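# Scan serial then asset tag for each tub device

## Task

For every device sitting in the tub, handle it on its own: first read its serial-number bar code, then read its asset-tag bar code. Each device must be registered exactly once, and no other code may be scanned at any point.

## Robot and tools

ROBOT. Two arms, left_arm (on the +y side) and right_arm, each with a sixteen-motor, four-digit hand (index, middle, ring, thumb). right_arm has a right hand; left_arm has its mirror image. A cordless hand-held bar-code scanner is in the scene; it must be picked up and pointed by a hand. A camera stand is bolted behind the arms.

FRAMES. Positions in results are in metres in the scene frame: origin at table-top height midway between the arms, +z up, +x out over the table. Each hand point sits in front of the palm between index and middle knuckles. In its own axes, +z runs along straightened fingers toward the tips, +y points out of the palm face, and +x crosses the palm away from the thumb (toward the thumb on the left hand). A fixed mast near the wrist on the palm side can strike things.

execute_actions(actions, cameras). actions is a list run in order. Each action may hold rows (1 to 15 rows, one per control step of 1/30 s), steps (1 to 450, default 15, never fewer than the row count), until, and a scanner command. Every row is one flat list of 48 numbers, each in [-1, 1], covering both arms even if one is idle: first the 24 for left_arm/left_gripper, then the same 24 for right_arm/right_gripper. Per arm the order is dx, dy, dz, rx, ry, rz, then index_mcp, index_abd, index_pip, index_dip, middle_mcp, middle_abd, middle_pip, middle_dip, ring_mcp, ring_abd, ring_pip, ring_dip, thumb_cmc, thumb_axl, thumb_mcp, thumb_ipl, current_limit, speed.
- dx..rz are an offset, not a pose: measured from the arm's Hand target at the start of that action, in that Hand target's own axes. Every row counts from that same start point. 1.0 equals 0.6 m for dx, dy, dz and 180 degrees for rx, ry, rz, which form one rotation vector. Six zeros re-request the current Hand target. Repeating an offset in a new action moves further.
- The sixteen hinge numbers are absolute goal angles, scaled linearly between each hinge's two stops; moving toward -1 bends fingers toward the palm and swings the thumb in front of it. Roughly straight values: _mcp +0.75, _abd 0.00, _pip +0.58, _dip +0.70, thumb_cmc +0.71, thumb_axl +0.68, thumb_mcp +0.23, thumb_ipl +0.17. A 0 is a real goal; to leave a hand unchanged, resend its hand_goal, hand_current_limit and hand_speed values.
- current_limit maps -1..+1 to 0..550 mA (minimum 11 mA); speed sets motor pace as (speed+1)/2 of 8.5 rad/s. Initially +0.4 and -0.6.
- On right_gripper, ring_dip cannot be commanded past +62.1 degrees; larger goals are treated as +62.1 and hand_goal reports that.
After the rows end, the arm keeps heading for the last row's target and the hand keeps its last command. Ramp offsets gently (about 0.01 per row is 0.18 m/s).

SCANNER COMMANDS go in an action as {"scanner": {...}} with true for scan, cancel, aim, aim_off or stop. scan starts one attempt of a few seconds that reads the first code whose bars the centre of the aim line rests on for a moment; cancel ends it unread; aim lights the line for pointing only (no reading); aim_off or stop puts it out. A repeat sent within about 0.25 s of a previous command is dropped. Reading needs the whole code in view, near face-on, held steady, about a hand length away (larger codes up to roughly double). until ends an action early when scanner fields match, e.g. {"scanner": {"scanning": 0}} or {"scanner": {"reads": [">=", 2]}}; numbers need a comparison (=, !=, <, <=, >, >=).

move(target, speed, blend, stop_force, zero, blocking, cameras). target is one 48-number row or a list of up to 15 rows, all offsets from the same starting Hand targets. speed is top path speed in m/s (0.002 to 3.6, default 0.25); blend rounds corners in metres; stop_force (3 to 120 N) ends a path on felt contact, not with turning or when leaving a contact; zero (default true) re-zeros before the move; blocking=false returns after about 0.5 s while it runs. The result adds a move: line, such as done, off_target, moving, held or fault, plus limits (paced, held).

wait(seconds 0 to 10); stop() brakes a running move; zoom_image(camera, region [x0,y0,x1,y1] in pixels, at most 504 each way); zero_wrist_force(arm); read_manual(section); finished_scene() ends the scene irreversibly.

CAMERAS: cam_high, cam_low, cam_left_wrist, cam_right_wrist, each 672x504. Images come when actions is empty or cameras requests them.

RESULTS. Each arm reports end_effector_position, end_effector_quat_wxyz, velocities, Hand target, joint data, wrist force/torque (in end-effector axes), and per-motor hand_goal, hand_measured, hand_current_ma, hand_state (moving, goal, blocked, overload). Scanner fields: last_read (latest code number, 0 if none), reads (total count, each entered into the inventory), scanning and aiming (1 while active).

AVOID. Dropping the scanner or devices, anything leaving the table, fast impacts or hard shoves. About 150 N on an arm or wrist torque near 26.3 N m stops it for 10 s. Arms must not press on each other, nor a hand close on the other hand. Motors drawing 495 mA or more for 5 s shut down; long loaded holds can overheat arm motors. Never let the aim line rest on an unwanted code during a scan, and never read a device twice.

Each tool is called by a JSON object that holds its "fn" and its "kwargs", one argument or row to a line.

## Session

{"fn": "execute_actions", "kwargs": {
  "actions": []
}}

Scene clock: 0.00 s.
left_arm: end_effector_position=(+0.0631, +0.8452, +0.2315) hand_goal=(+0.754, +0.000, +0.576, +0.696, +0.754, +0.000, +0.576, +0.696, +0.754, +0.000, +0.576, +0.696, +0.714, +0.678, +0.226, +0.168) hand_measured=(+0.754, +0.000, +0.576, +0.696, +0.754, +0.000, +0.576, +0.696, +0.754, +0.000, +0.576, +0.696, +0.714, +0.678, +0.226, +0.168) hand_current_ma=(+0, +0, +0, +0, +0, +0, +0, +0, +0, +0, +0, +0, +0, +0, +0, +0) hand_state=(goal, goal, goal, goal, goal, goal, goal, goal, goal, goal, goal, goal, goal, goal, goal, goal) hand_current_limit=0.40 hand_speed=-0.60 end_effector_quat_wxyz=(+0.237, -0.614, +0.747, +0.092) | right_arm: end_effector_position=(+0.6286, -0.6570, +0.2424) hand_goal=(+0.754, +0.000, +0.576, +0.696, +0.754, +0.000, +0.576, +0.696, +0.754, +0.000, +0.576, +0.696, +0.714, +0.678, +0.226, +0.168) hand_measured=(+0.754, +0.000, +0.576, +0.696, +0.754, +0.000, +0.576, +0.696, +0.754, +0.000, +0.576, +0.696, +0.714, +0.678, +0.226, +0.168) hand_current_ma=(+0, +0, +0, +0, +0, +0, +0, +0, +0, +0, +0, +0, +0, +0, +0, +0) hand_state=(goal, goal, goal, goal, goal, goal, goal, goal, goal, goal, goal, goal, goal, goal, goal, goal) hand_current_limit=0.40 hand_speed=-0.60 end_effector_quat_wxyz=(+0.226, +0.730, +0.234, +0.601)
Joint positions: left_arm=[4.805 -1.508 -2.204 -0.567 1.287 -1.343] | right_arm=[-0.789 -0.801 1.932 -4.038 -0.857 0.746]
Joint velocities: within noise
Joint torques (N m): no reading
Motor temperatures (°C): left_arm=[35 34 32 31 40 33] | right_arm=[34 35 30 37 37 45]
Wrist force (N): no reading
Wrist torque (N m): no reading
Wrist force, peak (N): no reading
Hand target: left_arm +0.0631, +0.8452, +0.2315; +0.237, -0.614, +0.747, +0.092 | right_arm +0.6286, -0.6570, +0.2424; +0.226, +0.730, +0.234, +0.601
scanner: last_read=0 reads=0 scanning=0 aiming=0

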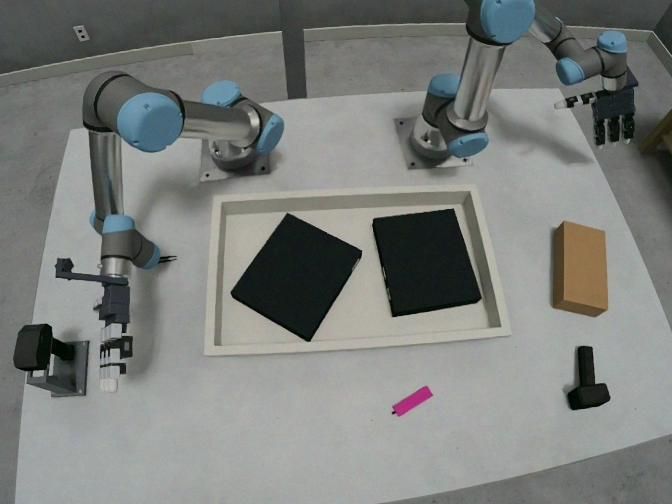

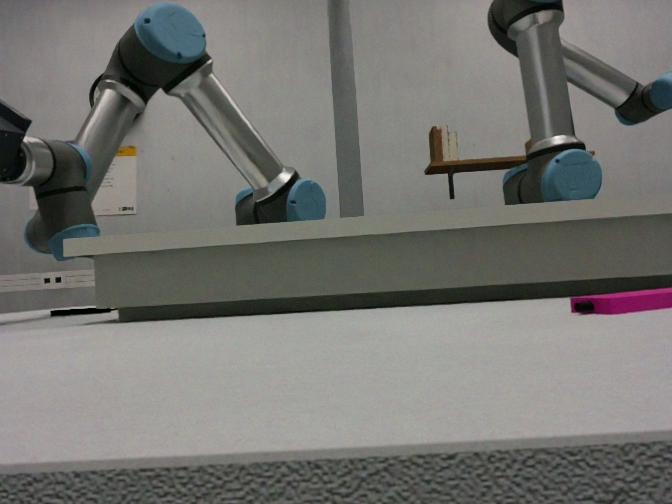

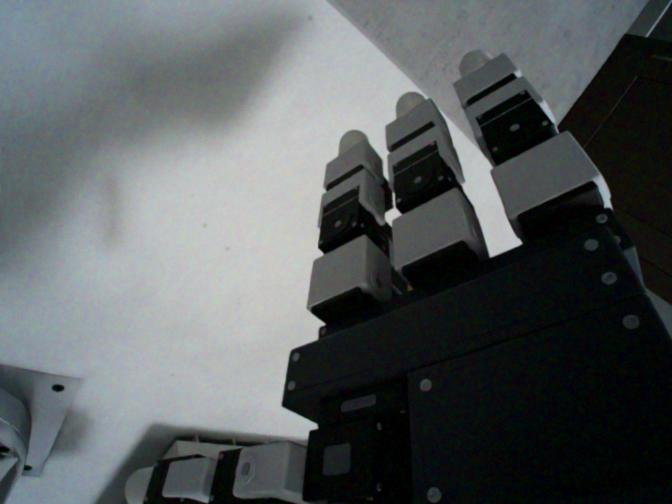

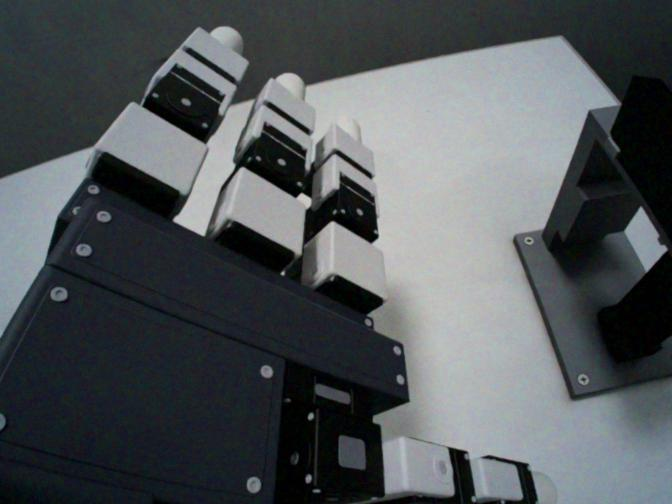

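{"fn": "zoom_image", "kwargs": {
  "camera": "cam_high",
  "region": [200, 180, 370, 350]
}}

{"fn": "zoom_image", "kwargs": {
  "camera": "cam_high",
  "region": [350, 180, 520, 350]
}}

{"fn": "zoom_image", "kwargs": {
  "camera": "cam_high",
  "region": [0, 250, 160, 410]
}}

{"fn": "zoom_image", "kwargs": {
  "camera": "cam_high",
  "region": [370, 210, 672, 436]
}}

{"fn": "zoom_image", "kwargs": {
  "camera": "cam_low",
  "region": [0, 80, 240, 340]
}}

{"fn": "zoom_image", "kwargs": {
  "camera": "cam_right_wrist",
  "region": [450, 50, 672, 420]
}}

Scaled by 2.965 from the camera's 672x504 image, which has a finer 960x720 frame.

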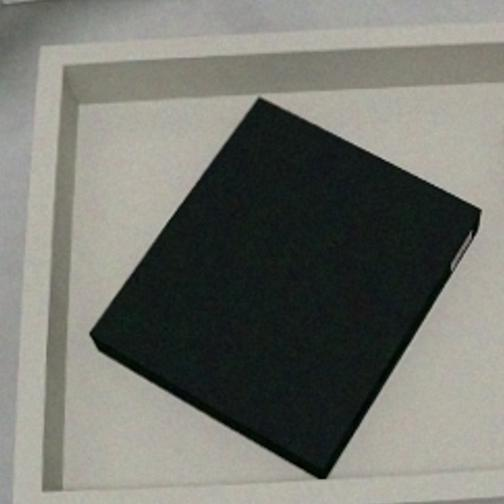

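Scaled by 2.965 from the camera's 672x504 image, which has a finer 960x720 frame.

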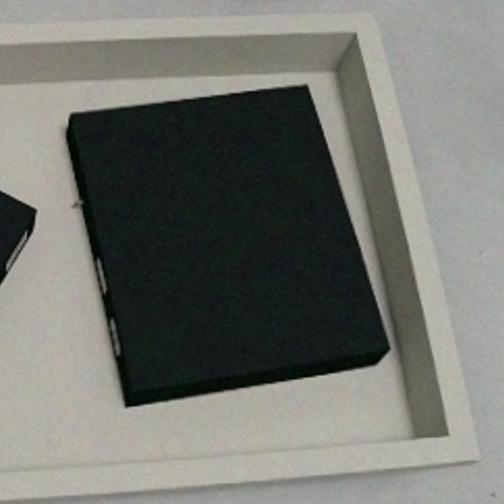

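Scaled by 3.150 from the camera's 672x504 image, which has a finer 960x720 frame.

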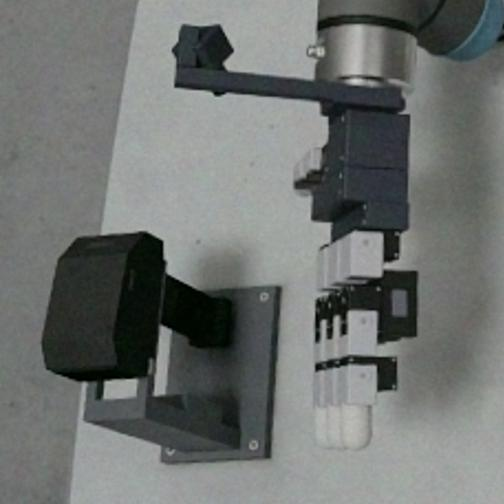

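Scaled by 1.669 from the camera's 672x504 image, which has a finer 960x720 frame.

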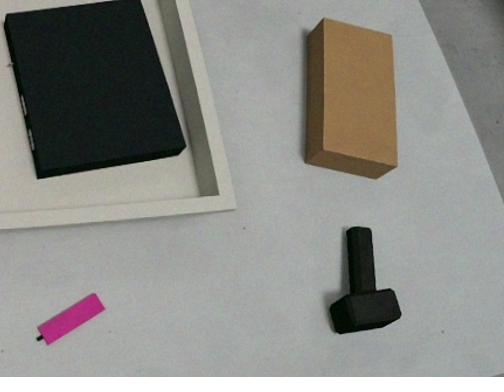

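Scaled by 1.938 from the camera's 672x504 image, which has a finer 960x720 frame.

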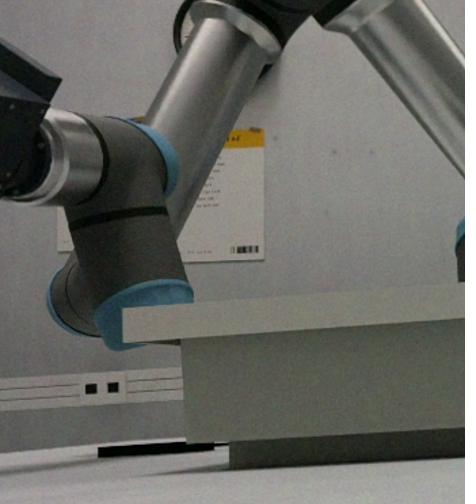

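Scaled by 1.362 from the camera's 672x504 image, which has a finer 960x720 frame.

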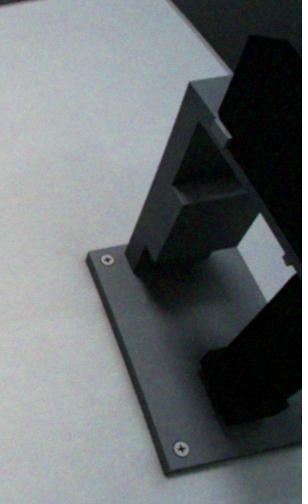

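{"fn": "move", "kwargs": {
  "target": [
    [0.1883,-0.5113,-0.2958,0.13,0.0427,0.2417,0.754,0,0.576,0.696,0.754,0,0.576,0.696,0.754,0,0.576,0.696,0.714,0.678,0.226,0.168,0.4,-0.6,0.193,0.1528,-0.044,-0.1287,-0.1018,0.0293,0.754,0,0.576,0.696,0.754,0,0.576,0.696,0.754,0,0.576,0.696,0.714,0.678,0.226,0.168,0.4,-0.6]
  ],
  "speed": 0.4,
  "cameras": ["all"]
}}

Scene clock: 5.70 s.
left_arm: end_effector_position=(+0.3003, +0.6003, +0.3801) hand_goal=(+0.754, +0.000, +0.576, +0.696, +0.754, +0.000, +0.576, +0.696, +0.754, +0.000, +0.576, +0.696, +0.714, +0.678, +0.226, +0.168) hand_measured=(+0.752, +0.000, +0.576, +0.696, +0.752, +0.000, +0.576, +0.696, +0.752, +0.000, +0.576, +0.696, +0.714, +0.678, +0.224, +0.168) hand_current_ma=(-2, +0, +1, +0, -2, +0, +1, +0, -2, +0, +1, +0, +0, -1, -3, +0) hand_state=(goal, goal, goal, goal, goal, goal, goal, goal, goal, goal, goal, goal, goal, goal, goal, goal) hand_current_limit=0.40 hand_speed=-0.60 end_effector_quat_wxyz=(+0.253, -0.241, +0.937, -0.017) | right_arm: end_effector_position=(+0.6285, -0.6569, +0.3924) hand_goal=(+0.754, +0.000, +0.576, +0.696, +0.754, +0.000, +0.576, +0.696, +0.754, +0.000, +0.576, +0.696, +0.714, +0.678, +0.226, +0.168) hand_measured=(+0.758, +0.000, +0.576, +0.696, +0.758, +0.000, +0.576, +0.696, +0.758, +0.000, +0.576, +0.696, +0.716, +0.678, +0.226, +0.168) hand_current_ma=(+12, +1, +2, +0, +12, +1, +2, +0, +11, +1, +2, +0, +7, -2, +0, -1) hand_state=(goal, goal, goal, goal, goal, goal, goal, goal, goal, goal, goal, goal, goal, goal, goal, goal) hand_current_limit=0.40 hand_speed=-0.60 end_effector_quat_wxyz=(+0.374, +0.766, +0.037, +0.522) end_effector_velocity=(-0.001, -0.001, +0.000) end_effector_angular_velocity=(-0.001, +0.001, -0.005)
Joint positions: left_arm=[4.209 -1.037 -2.095 -1.237 1.181 -1.074] | right_arm=[-0.535 -1.041 1.791 -3.716 -1.619 0.91]
Joint velocities: left_arm=[within noise] | right_arm=[0 0 0 0 -0.005 0]
Joint torques (N m): left_arm=[-8.59 12.52 25.78 2.08 -2.03 2.32] | right_arm=[-4.85 -31.93 -18.35 -1.13 -1.85 -3.15]
Wrist force (N): left_arm=[-0.6 -0.1 0.1] | right_arm=[-0.4 -0.2 -0.3]
Wrist torque (N m): left_arm=[-0.06 0.07 -0.01] | right_arm=[0.03 0.06 -0.08]
Wrist force, peak (N): left_arm=[-1.2 -2.7 -0.7] | right_arm=[-1.1 -0.3 -0.3]
Hand target: left_arm +0.3004, +0.6002, +0.3802; +0.253, -0.241, +0.937, -0.017 | right_arm +0.6285, -0.6570, +0.3924; +0.374, +0.766, +0.037, +0.522
Off the commanded pose: left_arm 0.000 m, 0 deg | right_arm 0.000 m, 0 deg.
scanner: last_read=0 reads=0 scanning=0 aiming=0
move: done
camera_calibration:
cam_left_wrist: T_world_to_cam=[[0.893988, -0.173828, 0.413001, -0.348305], [-0.387552, -0.762595, 0.517931, 0.327167], [0.224922, -0.623083, -0.749118, 0.719212], [0, 0, 0, 1]] pos_world=[0.276408, 0.637079, 0.513175]
cam_right_wrist: T_world_to_cam=[[-0.565344, -0.798255, -0.207785, -0.0520045], [-0.624396, 0.578757, -0.524566, 0.931811], [0.538994, -0.16682, -0.825625, 0.00212674], [0, 0, 0, 1]] pos_world=[0.551273, -0.58045, 0.479746]

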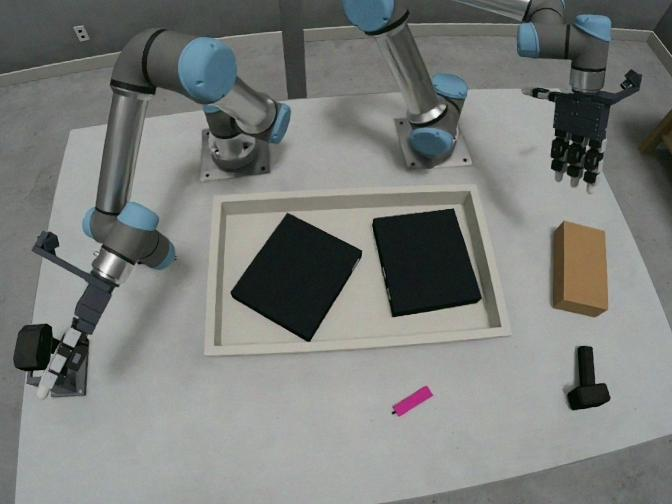

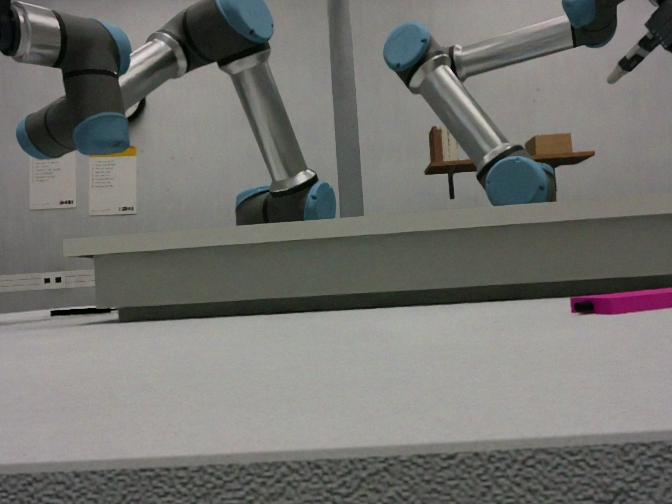

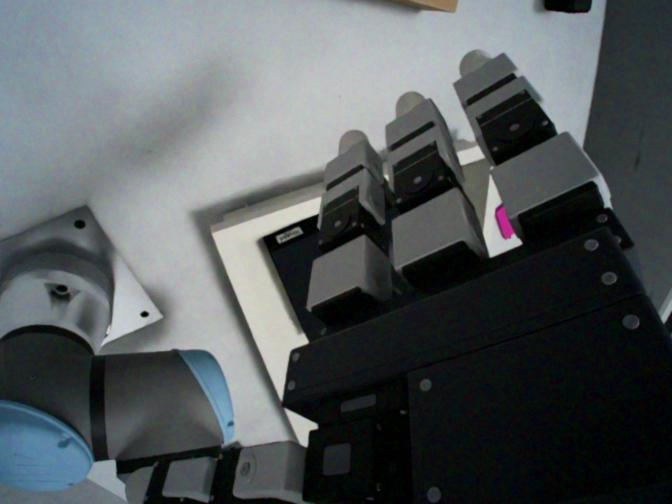

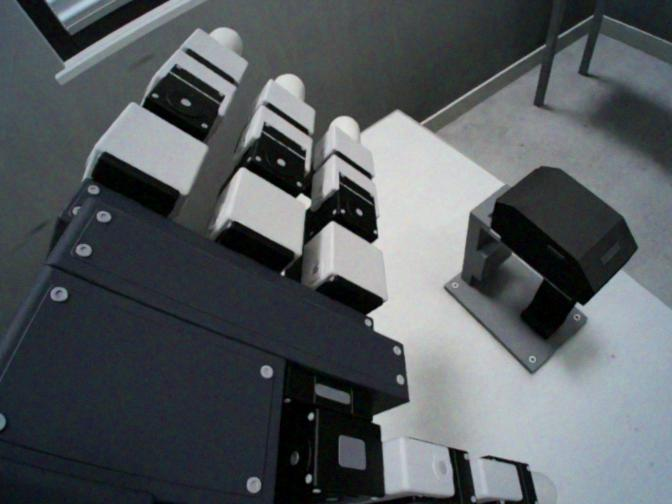

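{"fn": "zoom_image", "kwargs": {
  "camera": "cam_right_wrist",
  "region": [430, 140, 670, 400]
}}

{"fn": "zoom_image", "kwargs": {
  "camera": "cam_left_wrist",
  "region": [200, 180, 360, 340]
}}

{"fn": "zoom_image", "kwargs": {
  "camera": "cam_low",
  "region": [0, 100, 180, 280]
}}

Scaled by 1.938 from the camera's 672x504 image, which has a finer 960x720 frame.

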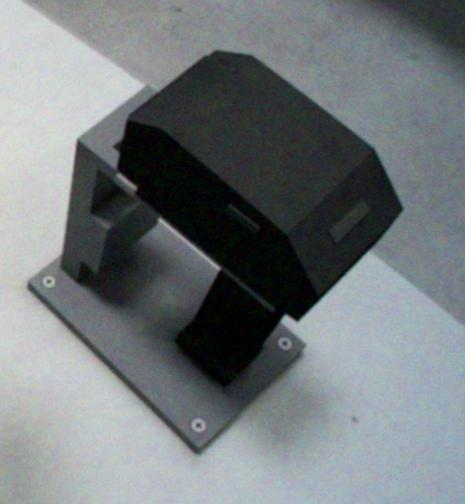

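Scaled by 3.150 from the camera's 672x504 image, which has a finer 960x720 frame.

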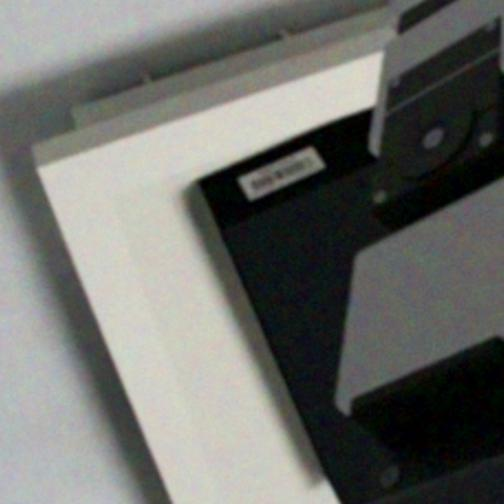

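Scaled by 2.800 from the camera's 672x504 image, which has a finer 960x720 frame.

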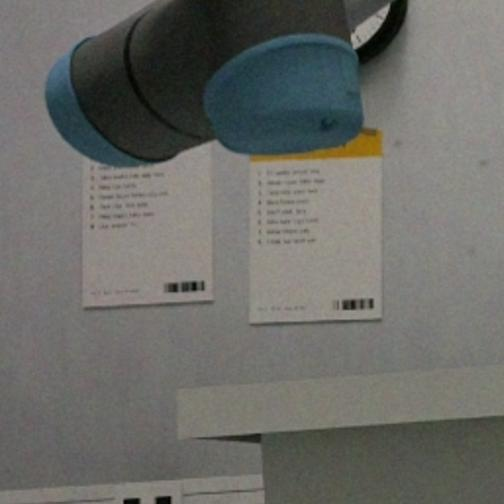

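{"fn": "move", "kwargs": {
  "target": [
    [-0.0088,-0.851,0.346,0.13,0.0427,0.2417,0.754,0,0.576,0.696,0.754,0,0.576,0.696,0.754,0,0.576,0.696,0.714,0.678,0.226,0.168,0.4,-0.6,-0.0315,-0.2145,-0.1972,-0.2999,-0.1485,-0.0623,0.754,0,0.576,0.696,0.754,0,0.576,0.696,0.754,0,0.576,0.696,0.714,0.678,0.226,0.168,0.4,-0.6]
  ],
  "speed": 0.35,
  "cameras": ["all"]
}}

Scene clock: 10.53 s.
left_arm: end_effector_position=(+0.4413, +0.4168, +0.3378) hand_goal=(+0.754, +0.000, +0.576, +0.696, +0.754, +0.000, +0.576, +0.696, +0.754, +0.000, +0.576, +0.696, +0.714, +0.678, +0.226, +0.168) hand_measured=(+0.752, +0.000, +0.576, +0.696, +0.752, +0.000, +0.576, +0.696, +0.752, +0.000, +0.576, +0.696, +0.714, +0.678, +0.224, +0.168) hand_current_ma=(-3, +0, +1, +0, -3, +0, +1, +0, -3, +0, +1, +0, +0, -1, -3, +0) hand_state=(goal, goal, goal, goal, goal, goal, goal, goal, goal, goal, goal, goal, goal, goal, goal, goal) hand_current_limit=0.40 hand_speed=-0.60 end_effector_quat_wxyz=(+0.246, -0.064, +0.965, -0.064) | right_arm: end_effector_position=(+0.6078, -0.6093, +0.3689) hand_goal=(+0.754, +0.000, +0.576, +0.696, +0.754, +0.000, +0.576, +0.696, +0.754, +0.000, +0.576, +0.696, +0.714, +0.678, +0.226, +0.168) hand_measured=(+0.762, +0.002, +0.578, +0.696, +0.762, +0.002, +0.578, +0.696, +0.762, +0.002, +0.578, +0.696, +0.720, +0.678, +0.226, +0.168) hand_current_ma=(+24, +5, +3, +0, +24, +5, +3, +0, +23, +5, +3, +0, +16, -2, +0, -1) hand_state=(goal, goal, goal, goal, goal, goal, goal, goal, goal, goal, goal, goal, goal, goal, goal, goal) hand_current_limit=0.40 hand_speed=-0.60 end_effector_quat_wxyz=(+0.501, +0.737, -0.046, +0.452)
Joint positions: left_arm=[3.561 -1.238 -2.116 -0.925 1.285 -1.344] | right_arm=[-0.357 -0.89 1.698 -3.844 -2.12 0.852]
Joint torques (N m): left_arm=[-9.85 -4.28 12.4 4.49 -1.98 1.42] | right_arm=[-8.66 -49.06 -6.95 -0.06 -2.07 2.83]
Wrist force (N): left_arm=[0.3 -0.4 0.1] | right_arm=[-0.2 -0.5 -0.2]
Wrist torque (N m): left_arm=[-0.06 -0.03 -0.14] | right_arm=[-0.05 0.05 -0.01]
Wrist force, peak (N): left_arm=[-0.5 -2.3 1.1] | right_arm=[-1.6 -7.7 -1.5]
Hand target: left_arm +0.4413, +0.4168, +0.3377; +0.246, -0.064, +0.965, -0.064 (not the last commanded pose) | right_arm +0.6078, -0.6093, +0.3689; +0.501, +0.737, -0.046, +0.452 (not the last commanded pose)
Off the commanded pose: left_arm 0.316 m, 29 deg | right_arm 0.119 m, 42 deg.
scanner: last_read=0 reads=0 scanning=0 aiming=0
move: held (right_arm; a check stopped the path), off_target (left_arm; braked when a check withheld steps of right_arm); limits=held
pose unreachable (right arm): on one or more control steps of this call, first in action 0 (counted from 0), this arm could not follow its commanded pose, so it was not sent that pose on those steps. It may still have moved: this result reports where it is.
cause: moving toward the commanded pose would bring two parts of the arm too close to each other (joints 4 (wrist 1) to 6 (wrist 3) lie between them).
camera_calibration:
cam_left_wrist: T_world_to_cam=[[0.769205, -0.487092, 0.4136, -0.303319], [-0.638776, -0.568946, 0.517943, 0.293946], [-0.0169693, -0.662602, -0.748779, 0.66451], [0, 0, 0, 1]] pos_world=[0.432356, 0.459801, 0.470777]
cam_right_wrist: T_world_to_cam=[[-0.786518, -0.608237, -0.106942, 0.182458], [-0.433438, 0.667028, -0.605974, 0.846733], [0.439909, -0.430257, -0.788263, -0.112314], [0, 0, 0, 1]] pos_world=[0.559921, -0.502141, 0.444078]

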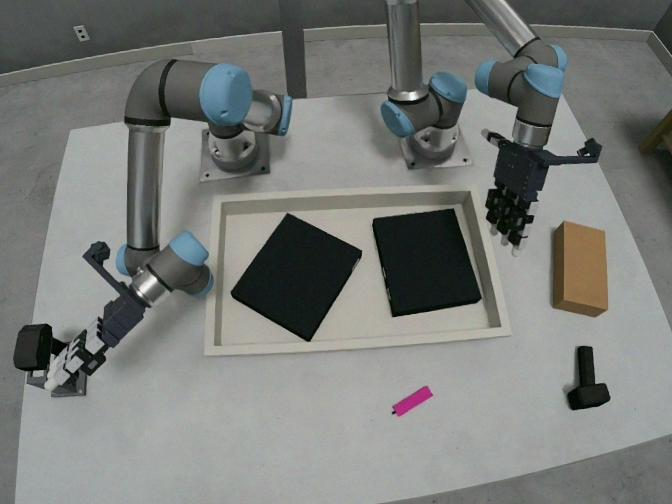

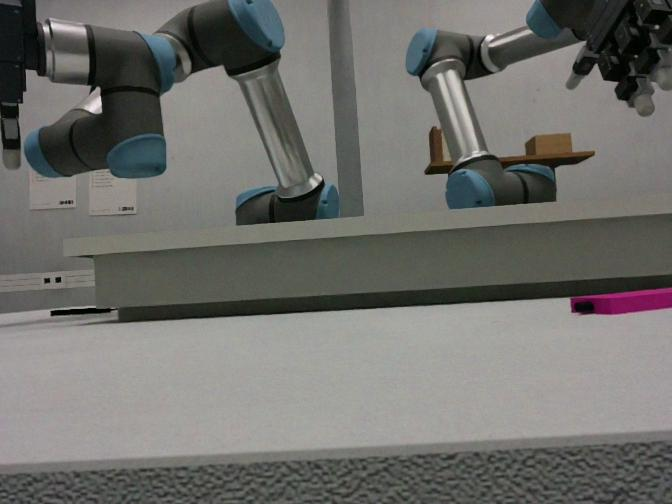

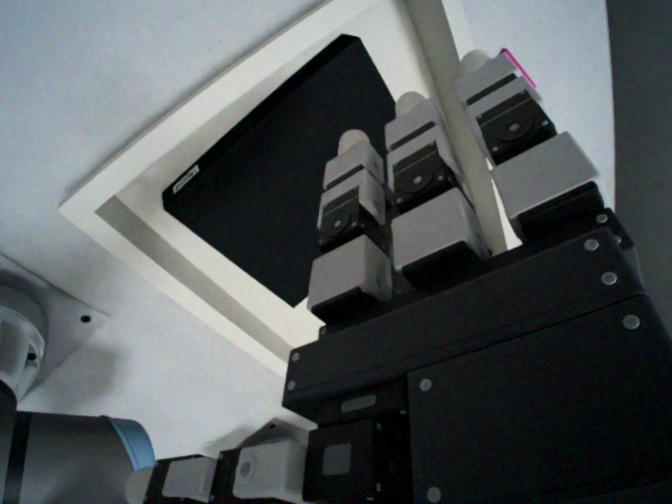

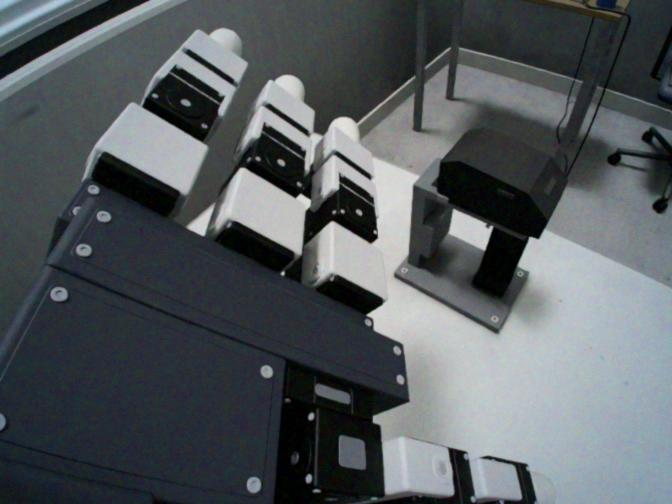

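{"fn": "zoom_image", "kwargs": {
  "camera": "cam_right_wrist",
  "region": [390, 110, 590, 340]
}}

{"fn": "zoom_image", "kwargs": {
  "camera": "cam_left_wrist",
  "region": [150, 30, 410, 320]
}}

Scaled by 2.191 from the camera's 672x504 image, which has a finer 960x720 frame.

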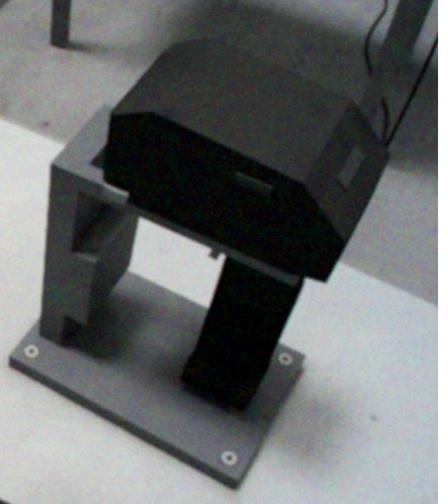

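Scaled by 1.738 from the camera's 672x504 image, which has a finer 960x720 frame.

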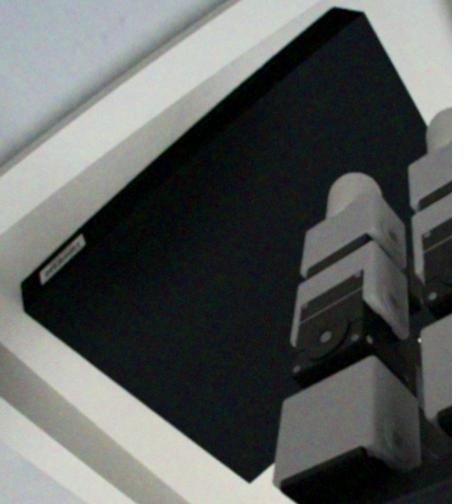

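{"fn": "move", "kwargs": {
  "target": [
    [0.2796,0.0816,0.2555,0.0484,0.0051,-0.0268,1,0,1,1,1,0,1,1,1,0,1,1,1,0.678,0.226,0.168,0.4,-0.4,-0.128,-0.137,0.1328,0.2603,0.1357,0.2165,1,0,1,1,1,0,1,1,1,0,1,1,1,0.678,0.226,0.168,0.4,-0.4]
  ],
  "speed": 0.25,
  "cameras": ["all"]
}}

Scene clock: 18.43 s.
left_arm: end_effector_position=(+0.3648, +0.4250, +0.1183) hand_goal=(+1.000, +0.000, +1.000, +1.000, +1.000, +0.000, +1.000, +1.000, +1.000, +0.000, +1.000, +1.000, +1.000, +0.678, +0.226, +0.168) hand_measured=(+0.988, +0.000, +0.994, +0.996, +0.988, +0.000, +0.992, +0.996, +0.988, +0.000, +0.994, +0.996, +0.992, +0.678, +0.224, +0.168) hand_current_ma=(-25, +0, -9, -4, -22, +0, -13, -5, -21, +0, -9, -4, -11, -1, -3, +0) hand_state=(goal, goal, goal, goal, goal, goal, goal, goal, goal, goal, goal, goal, goal, goal, goal, goal) hand_current_limit=0.40 hand_speed=-0.40 end_effector_quat_wxyz=(+0.239, -0.085, +0.956, -0.148) | right_arm: end_effector_position=(+0.6549, -0.6603, +0.2498) hand_goal=(+1.000, +0.000, +1.000, +1.000, +1.000, +0.000, +1.000, +1.000, +1.000, +0.000, +1.000, +1.000, +1.000, +0.678, +0.226, +0.168) hand_measured=(+1.000, +0.002, +0.998, +0.998, +1.000, +0.002, +0.998, +0.998, +1.000, +0.002, +0.998, +0.998, +0.998, +0.678, +0.226, +0.168) hand_current_ma=(+0, +5, -5, -6, +0, +5, -4, -6, +0, +5, -4, -6, -2, -2, +0, -1) hand_state=(goal, goal, goal, goal, goal, goal, goal, goal, goal, goal, goal, goal, goal, goal, goal, goal) hand_current_limit=0.40 hand_speed=-0.40 end_effector_quat_wxyz=(-0.001, +0.707, +0.000, +0.707) end_effector_velocity=(+0.000, +0.001, -0.001) end_effector_angular_velocity=(+0.002, +0.001, +0.005)
Joint positions: left_arm=[3.835 -1.325 -2.644 -0.493 1.052 -1.118] | right_arm=[-0.77 -0.787 1.782 -4.137 -0.809 1.571]
Joint velocities: left_arm=[within noise] | right_arm=[0 -0.001 0.002 0 0.006 0.001]
Joint torques (N m): left_arm=[-2.7 11.73 21.43 2.48 -0.18 -1.49] | right_arm=[5.44 -35.3 -10.59 -1.63 1.76 1.86]
Wrist force (N): left_arm=[0.0 -0.3 0.1] | right_arm=[0.2 -1.8 0.2]
Wrist torque (N m): left_arm=[-0.09 0.04 0.09] | right_arm=[-0.11 0.04 -0.04]
Wrist force, peak (N): left_arm=[-0.3 -1.4 -0.3] | right_arm=[0.3 -2.0 0.1]
Hand target: left_arm +0.3648, +0.4250, +0.1183; +0.239, -0.085, +0.956, -0.148 | right_arm +0.6549, -0.6603, +0.2498; -0.001, +0.707, +0.000, +0.707
Off the commanded pose: left_arm 0.000 m, 0 deg | right_arm 0.000 m, 0 deg.
scanner: last_read=0 reads=0 scanning=0 aiming=0
move: done
camera_calibration:
cam_left_wrist: T_world_to_cam=[[0.769253, -0.407947, 0.491761, -0.192568], [-0.638711, -0.470166, 0.609091, 0.310612], [-0.0172672, -0.782639, -0.622237, 0.540413], [0, 0, 0, 1]] pos_world=[0.355856, 0.49043, 0.241771]
cam_right_wrist: T_world_to_cam=[[-0.0037171, -0.63498, -0.77252, -0.188373], [-0.734602, 0.525887, -0.428723, 0.888775], [0.678488, 0.565901, -0.468412, 0.172805], [0, 0, 0, 1]] pos_world=[0.534949, -0.684798, 0.31646]

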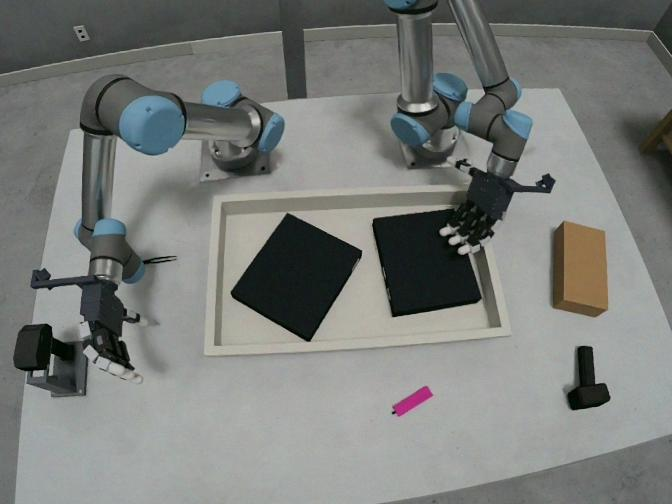

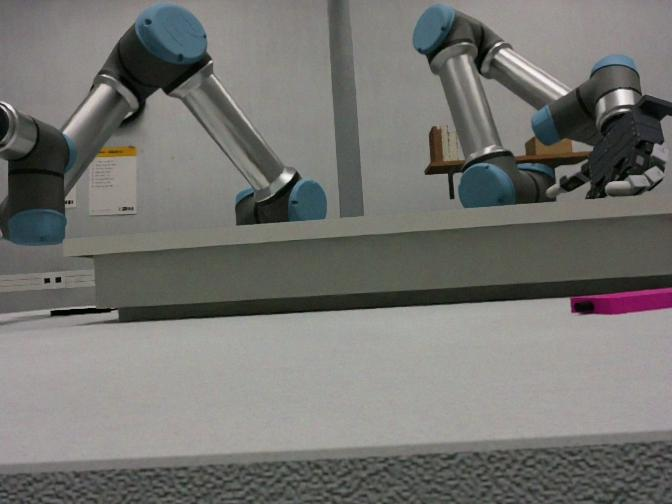

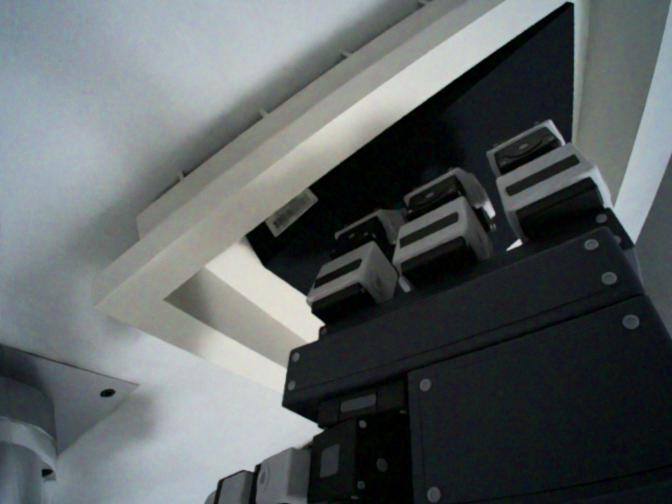

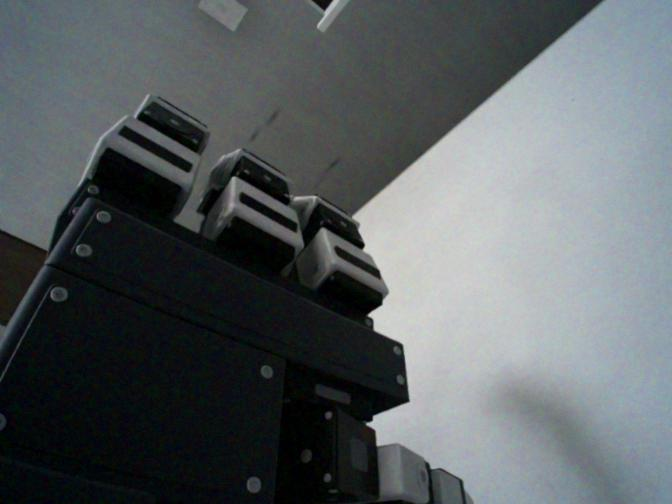

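{"fn": "zoom_image", "kwargs": {
  "camera": "cam_left_wrist",
  "region": [240, 150, 370, 270]
}}

{"fn": "zoom_image", "kwargs": {
  "camera": "cam_high",
  "region": [0, 250, 180, 410]
}}

Scaled by 3.877 from the camera's 672x504 image, which has a finer 960x720 frame.

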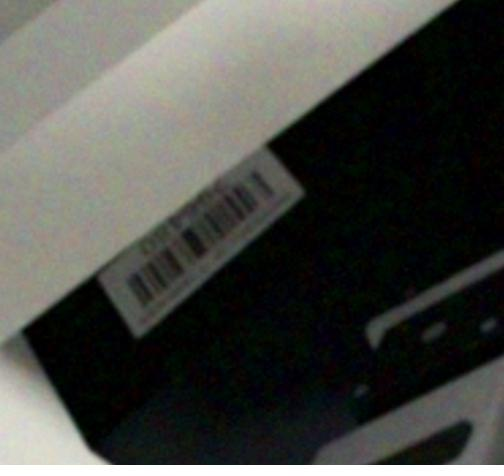

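Scaled by 2.800 from the camera's 672x504 image, which has a finer 960x720 frame.

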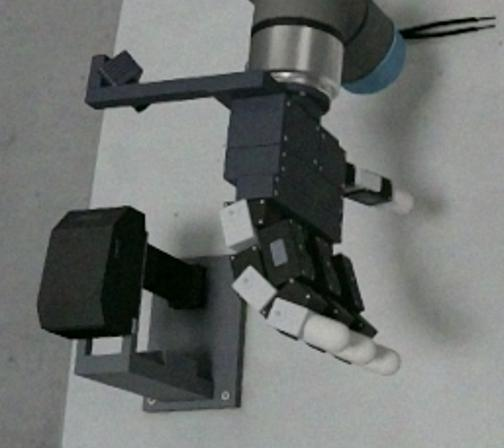

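{"fn": "move", "kwargs": {
  "target": [
    [-0.1258,-0.3035,-0.0603,0.1312,-0.0192,0.1045,1,0,1,1,1,0,1,1,1,0,1,1,1,0.678,-0.56,-0.48,0.4,-0.4,0,0,0,0,0,0,1,0,1,1,1,0,1,1,1,0,1,1,1,0.678,-0.56,-0.48,0.4,-0.4],
    [-0.0552,-0.5763,0.284,0.2624,-0.0385,0.2089,1,0,1,1,1,0,1,1,1,0,1,1,1,0.678,-0.56,-0.48,0.4,-0.4,0,0,0,0,0,0,1,0,1,1,1,0,1,1,1,0,1,1,1,0.678,-0.56,-0.48,0.4,-0.4]
  ],
  "speed": 0.25,
  "blend": 0.05,
  "cameras": ["cam_left_wrist","cam_high"]
}}

Scene clock: 23.47 s.
left_arm: end_effector_position=(+0.5074, +0.0658, +0.1010) hand_goal=(+1.000, +0.000, +1.000, +1.000, +1.000, +0.000, +1.000, +1.000, +1.000, +0.000, +1.000, +1.000, +1.000, +0.678, -0.560, -0.480) hand_measured=(+0.988, +0.000, +0.994, +0.998, +0.988, +0.000, +0.994, +0.996, +0.988, +0.000, +0.994, +0.998, +0.992, +0.678, -0.412, -0.438) hand_current_ma=(-25, +0, -7, -3, -22, +0, -10, -4, -21, +0, -7, -3, -11, -1, +385, +166) hand_state=(goal, goal, goal, goal, goal, goal, goal, goal, goal, goal, goal, goal, goal, goal, blocked, blocked) hand_current_limit=0.40 hand_speed=-0.40 end_effector_quat_wxyz=(+0.341, +0.312, +0.779, -0.423) | right_arm: end_effector_position=(+0.6549, -0.6603, +0.2498) hand_goal=(+1.000, +0.000, +1.000, +1.000, +1.000, +0.000, +1.000, +1.000, +1.000, +0.000, +1.000, +1.000, +1.000, +0.678, -0.560, -0.480) hand_measured=(+1.000, +0.002, +0.998, +0.998, +1.000, +0.002, +0.998, +0.998, +1.000, +0.002, +0.998, +0.998, +0.998, +0.678, -0.410, -0.440) hand_current_ma=(+0, +5, -5, -6, +0, +5, -4, -6, +0, +5, -4, -6, -4, -2, +385, +204) hand_state=(goal, goal, goal, goal, goal, goal, goal, goal, goal, goal, goal, goal, goal, goal, blocked, blocked) hand_current_limit=0.40 hand_speed=-0.40 end_effector_quat_wxyz=(-0.001, +0.707, +0.000, +0.707)
Joint positions: left_arm=[3.177 -2.049 -2.383 0.242 0.491 -1.09] | right_arm=[-0.77 -0.787 1.782 -4.137 -0.809 1.571]
Joint torques (N m): left_arm=[-7.7 18 15.27 5.14 -3.1 2.24] | right_arm=[13.77 -36.29 -15.27 -1.62 0.85 1.53]
Wrist force (N): left_arm=[0.0 -0.8 0.2] | right_arm=[0.1 -1.9 0.0]
Wrist torque (N m): left_arm=[-0.21 0.07 -0.05] | right_arm=[-0.10 0.02 -0.06]
Wrist force, peak (N): left_arm=[-1.0 -1.9 0.1] | right_arm=[0.3 -2.1 0.0]
Hand target: left_arm +0.5074, +0.0657, +0.1010; +0.341, +0.312, +0.779, -0.423 | right_arm +0.6549, -0.6603, +0.2498; -0.001, +0.707, +0.000, +0.707
Off the commanded pose: left_arm 0.000 m, 0 deg | right_arm 0.000 m, 0 deg.
scanner: last_read=0 reads=0 scanning=0 aiming=0
move: done; blend cut to 0 m at target 1
camera_calibration:
cam_left_wrist: T_world_to_cam=[[-0.0086602, -0.478299, 0.878154, -0.0799319], [-0.870288, 0.4361, 0.228945, 0.339669], [-0.492467, -0.762264, -0.420035, 0.470359], [0, 0, 0, 1]] pos_world=[0.526554, 0.172177, 0.189994]
Images, in order (width x height): cam_high 672x504, cam_left_wrist 672x504.

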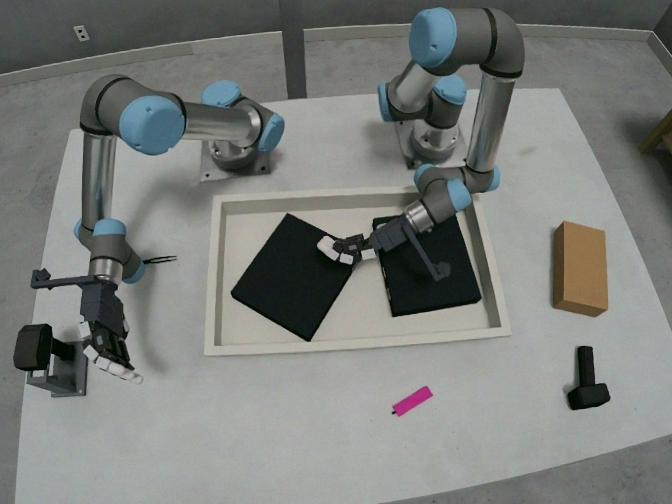

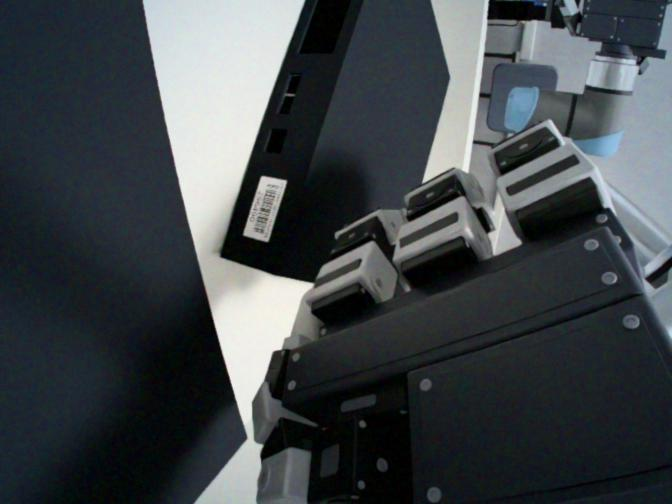

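{"fn": "zoom_image", "kwargs": {
  "camera": "cam_left_wrist",
  "region": [220, 160, 320, 260]
}}

{"fn": "zoom_image", "kwargs": {
  "camera": "cam_left_wrist",
  "region": [210, 0, 470, 260]
}}

Scaled by 5.040 from the camera's 672x504 image, which has a finer 960x720 frame.

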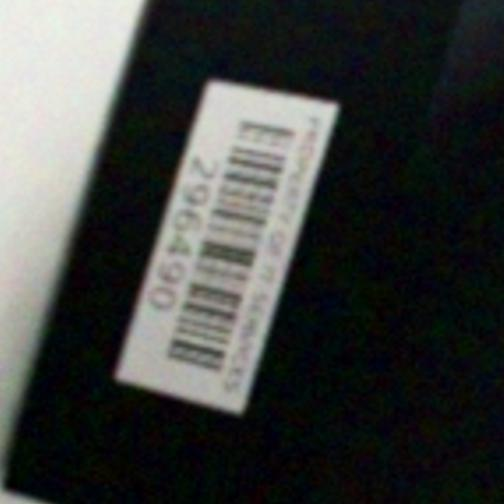

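Scaled by 1.938 from the camera's 672x504 image, which has a finer 960x720 frame.

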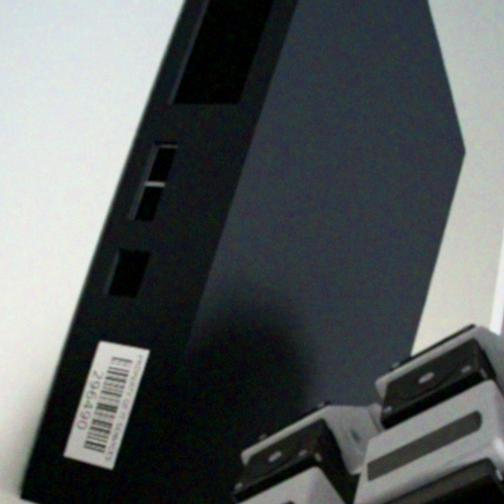

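{"fn": "move", "kwargs": {
  "target": [-0.1315,-0.034,-0.7233,0,0,0,1,0,1,1,1,0,1,1,1,0,1,1,1,0.678,-0.3,-0.3,0.4,-0.4,-0.2,-0.4867,-0.4283,0.2126,-0.1868,0.0984,1,0,1,1,1,0,1,1,1,0,1,1,1,0.678,-0.3,-0.3,0.4,-0.4],
  "speed": 0.3,
  "cameras": ["cam_right_wrist","cam_high","cam_left_wrist"]
}}

Scene clock: 26.87 s.
left_arm: end_effector_position=(+0.4206, +0.4197, +0.3501) hand_goal=(+1.000, +0.000, +1.000, +1.000, +1.000, +0.000, +1.000, +1.000, +1.000, +0.000, +1.000, +1.000, +1.000, +0.678, -0.300, -0.300) hand_measured=(+0.988, +0.000, +0.996, +0.998, +0.988, +0.000, +0.994, +0.996, +0.988, +0.000, +0.996, +0.998, +0.992, +0.678, -0.300, -0.302) hand_current_ma=(-25, +0, -6, -3, -22, +0, -8, -4, -21, +0, -6, -3, -11, -1, -1, -2) hand_state=(goal, goal, goal, goal, goal, goal, goal, goal, goal, goal, goal, goal, goal, goal, goal, goal) hand_current_limit=0.40 hand_speed=-0.40 end_effector_quat_wxyz=(+0.341, +0.312, +0.779, -0.424) | right_arm: end_effector_position=(+0.3974, -0.3687, +0.1298) hand_goal=(+1.000, +0.000, +1.000, +1.000, +1.000, +0.000, +1.000, +1.000, +1.000, +0.000, +1.000, +1.000, +1.000, +0.678, -0.300, -0.300) hand_measured=(+0.996, +0.002, +0.998, +0.998, +0.996, +0.002, +0.998, +0.998, +0.996, +0.002, +0.998, +0.998, +0.998, +0.678, -0.300, -0.300) hand_current_ma=(-10, +5, -5, -6, -10, +5, -4, -6, -9, +5, -4, -6, -5, -2, +3, -3) hand_state=(goal, goal, goal, goal, goal, goal, goal, goal, goal, goal, goal, goal, goal, goal, goal, goal) hand_current_limit=0.40 hand_speed=-0.40 end_effector_quat_wxyz=(-0.333, +0.830, +0.123, +0.430)
Joint positions: left_arm=[4.141 -1.375 -1.858 -2.446 0.802 0.611] | right_arm=[-0.963 -1.754 2.627 -2.05 -0.458 0.078]
Joint torques (N m): left_arm=[10.39 15.79 32.04 -2.11 0.62 2.5] | right_arm=[13.22 -6.01 -16.62 -0.44 3.42 -2.47]
Wrist force (N): left_arm=[-0.1 -0.9 0.1] | right_arm=[-0.1 -2.1 -0.2]
Wrist torque (N m): left_arm=[-0.16 0.07 0.08] | right_arm=[0.05 -0.07 -0.20]
Wrist force, peak (N): left_arm=[-0.8 -1.0 -2.8] | right_arm=[-1.1 -3.7 0.2]
Hand target: left_arm +0.4206, +0.4198, +0.3502; +0.341, +0.312, +0.779, -0.423 | right_arm +0.3975, -0.3687, +0.1299; -0.333, +0.830, +0.123, +0.430
Off the commanded pose: left_arm 0.000 m, 0 deg | right_arm 0.000 m, 0 deg.
scanner: last_read=0 reads=0 scanning=0 aiming=0
move: done
camera_calibration:
cam_left_wrist: T_world_to_cam=[[-0.00885126, -0.478112, 0.878254, -0.130308], [-0.870273, 0.436248, 0.228718, 0.0526674], [-0.49249, -0.762297, -0.41995, 0.801992], [0, 0, 0, 1]] pos_world=[0.439654, 0.526078, 0.439193]
cam_right_wrist: T_world_to_cam=[[-0.154915, -0.41374, -0.897118, 0.0609924], [-0.979512, -0.0539509, 0.194024, 0.297528], [-0.128676, 0.908795, -0.396905, 0.564156], [0, 0, 0, 1]] pos_world=[0.373474, -0.471415, 0.220906]
Images, in order (width x height): cam_high 672x504, cam_left_wrist 672x504, cam_right_wrist 672x504.

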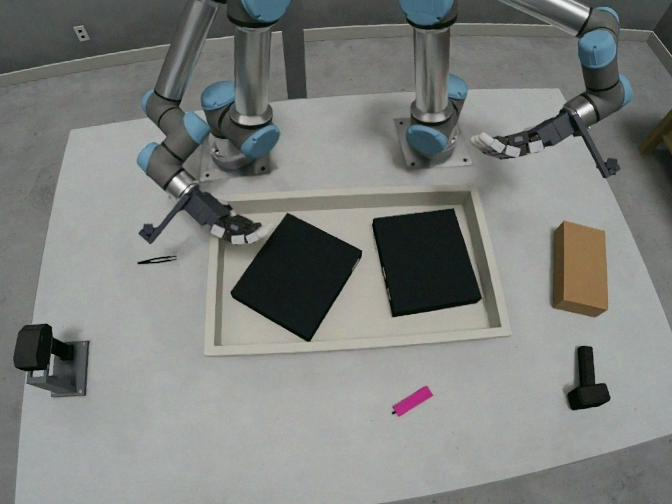

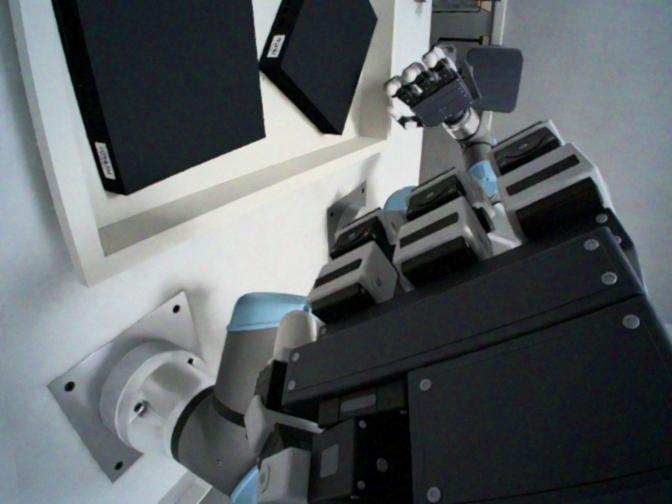

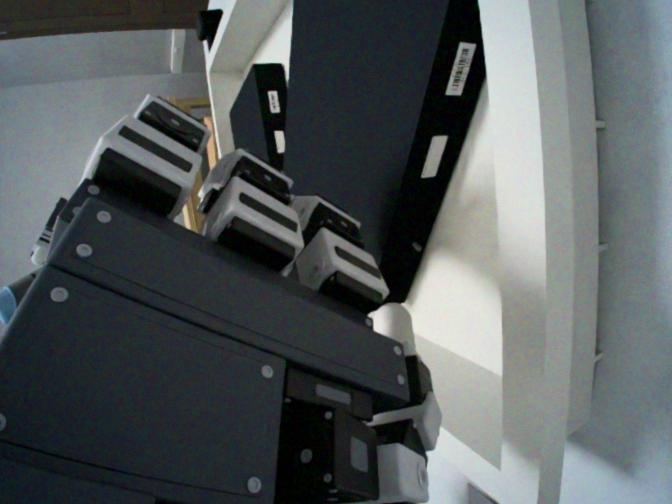

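{"fn": "zoom_image", "kwargs": {
  "camera": "cam_right_wrist",
  "region": [400, 30, 490, 120]
}}

{"fn": "zoom_image", "kwargs": {
  "camera": "cam_right_wrist",
  "region": [390, 110, 470, 190]
}}

{"fn": "zoom_image", "kwargs": {
  "camera": "cam_right_wrist",
  "region": [240, 60, 310, 170]
}}

{"fn": "zoom_image", "kwargs": {
  "camera": "cam_left_wrist",
  "region": [60, 100, 160, 210]
}}

Scaled by 5.600 from the camera's 672x504 image, which has a finer 960x720 frame.

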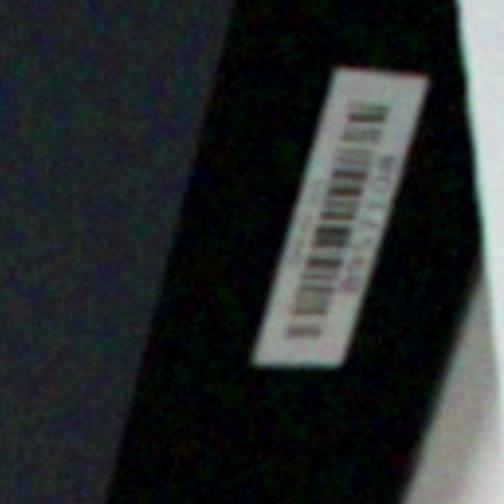

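Scaled by 6.300 from the camera's 672x504 image, which has a finer 960x720 frame.

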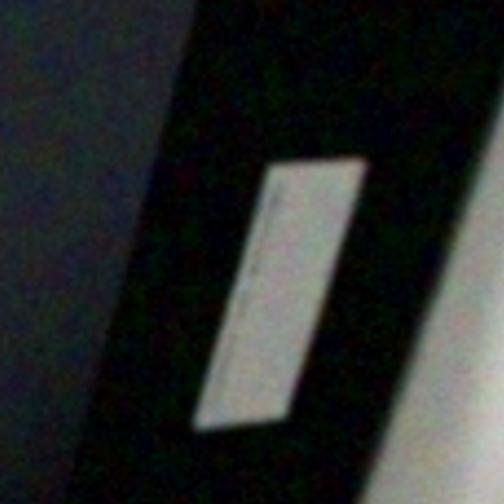

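Scaled by 4.582 from the camera's 672x504 image, which has a finer 960x720 frame.

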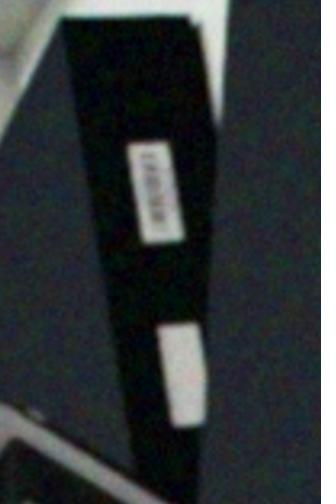

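Scaled by 4.582 from the camera's 672x504 image, which has a finer 960x720 frame.

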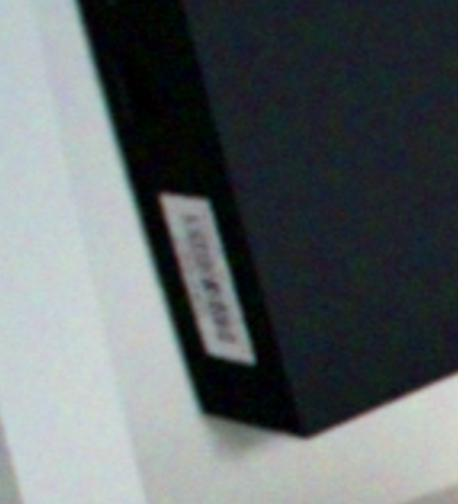

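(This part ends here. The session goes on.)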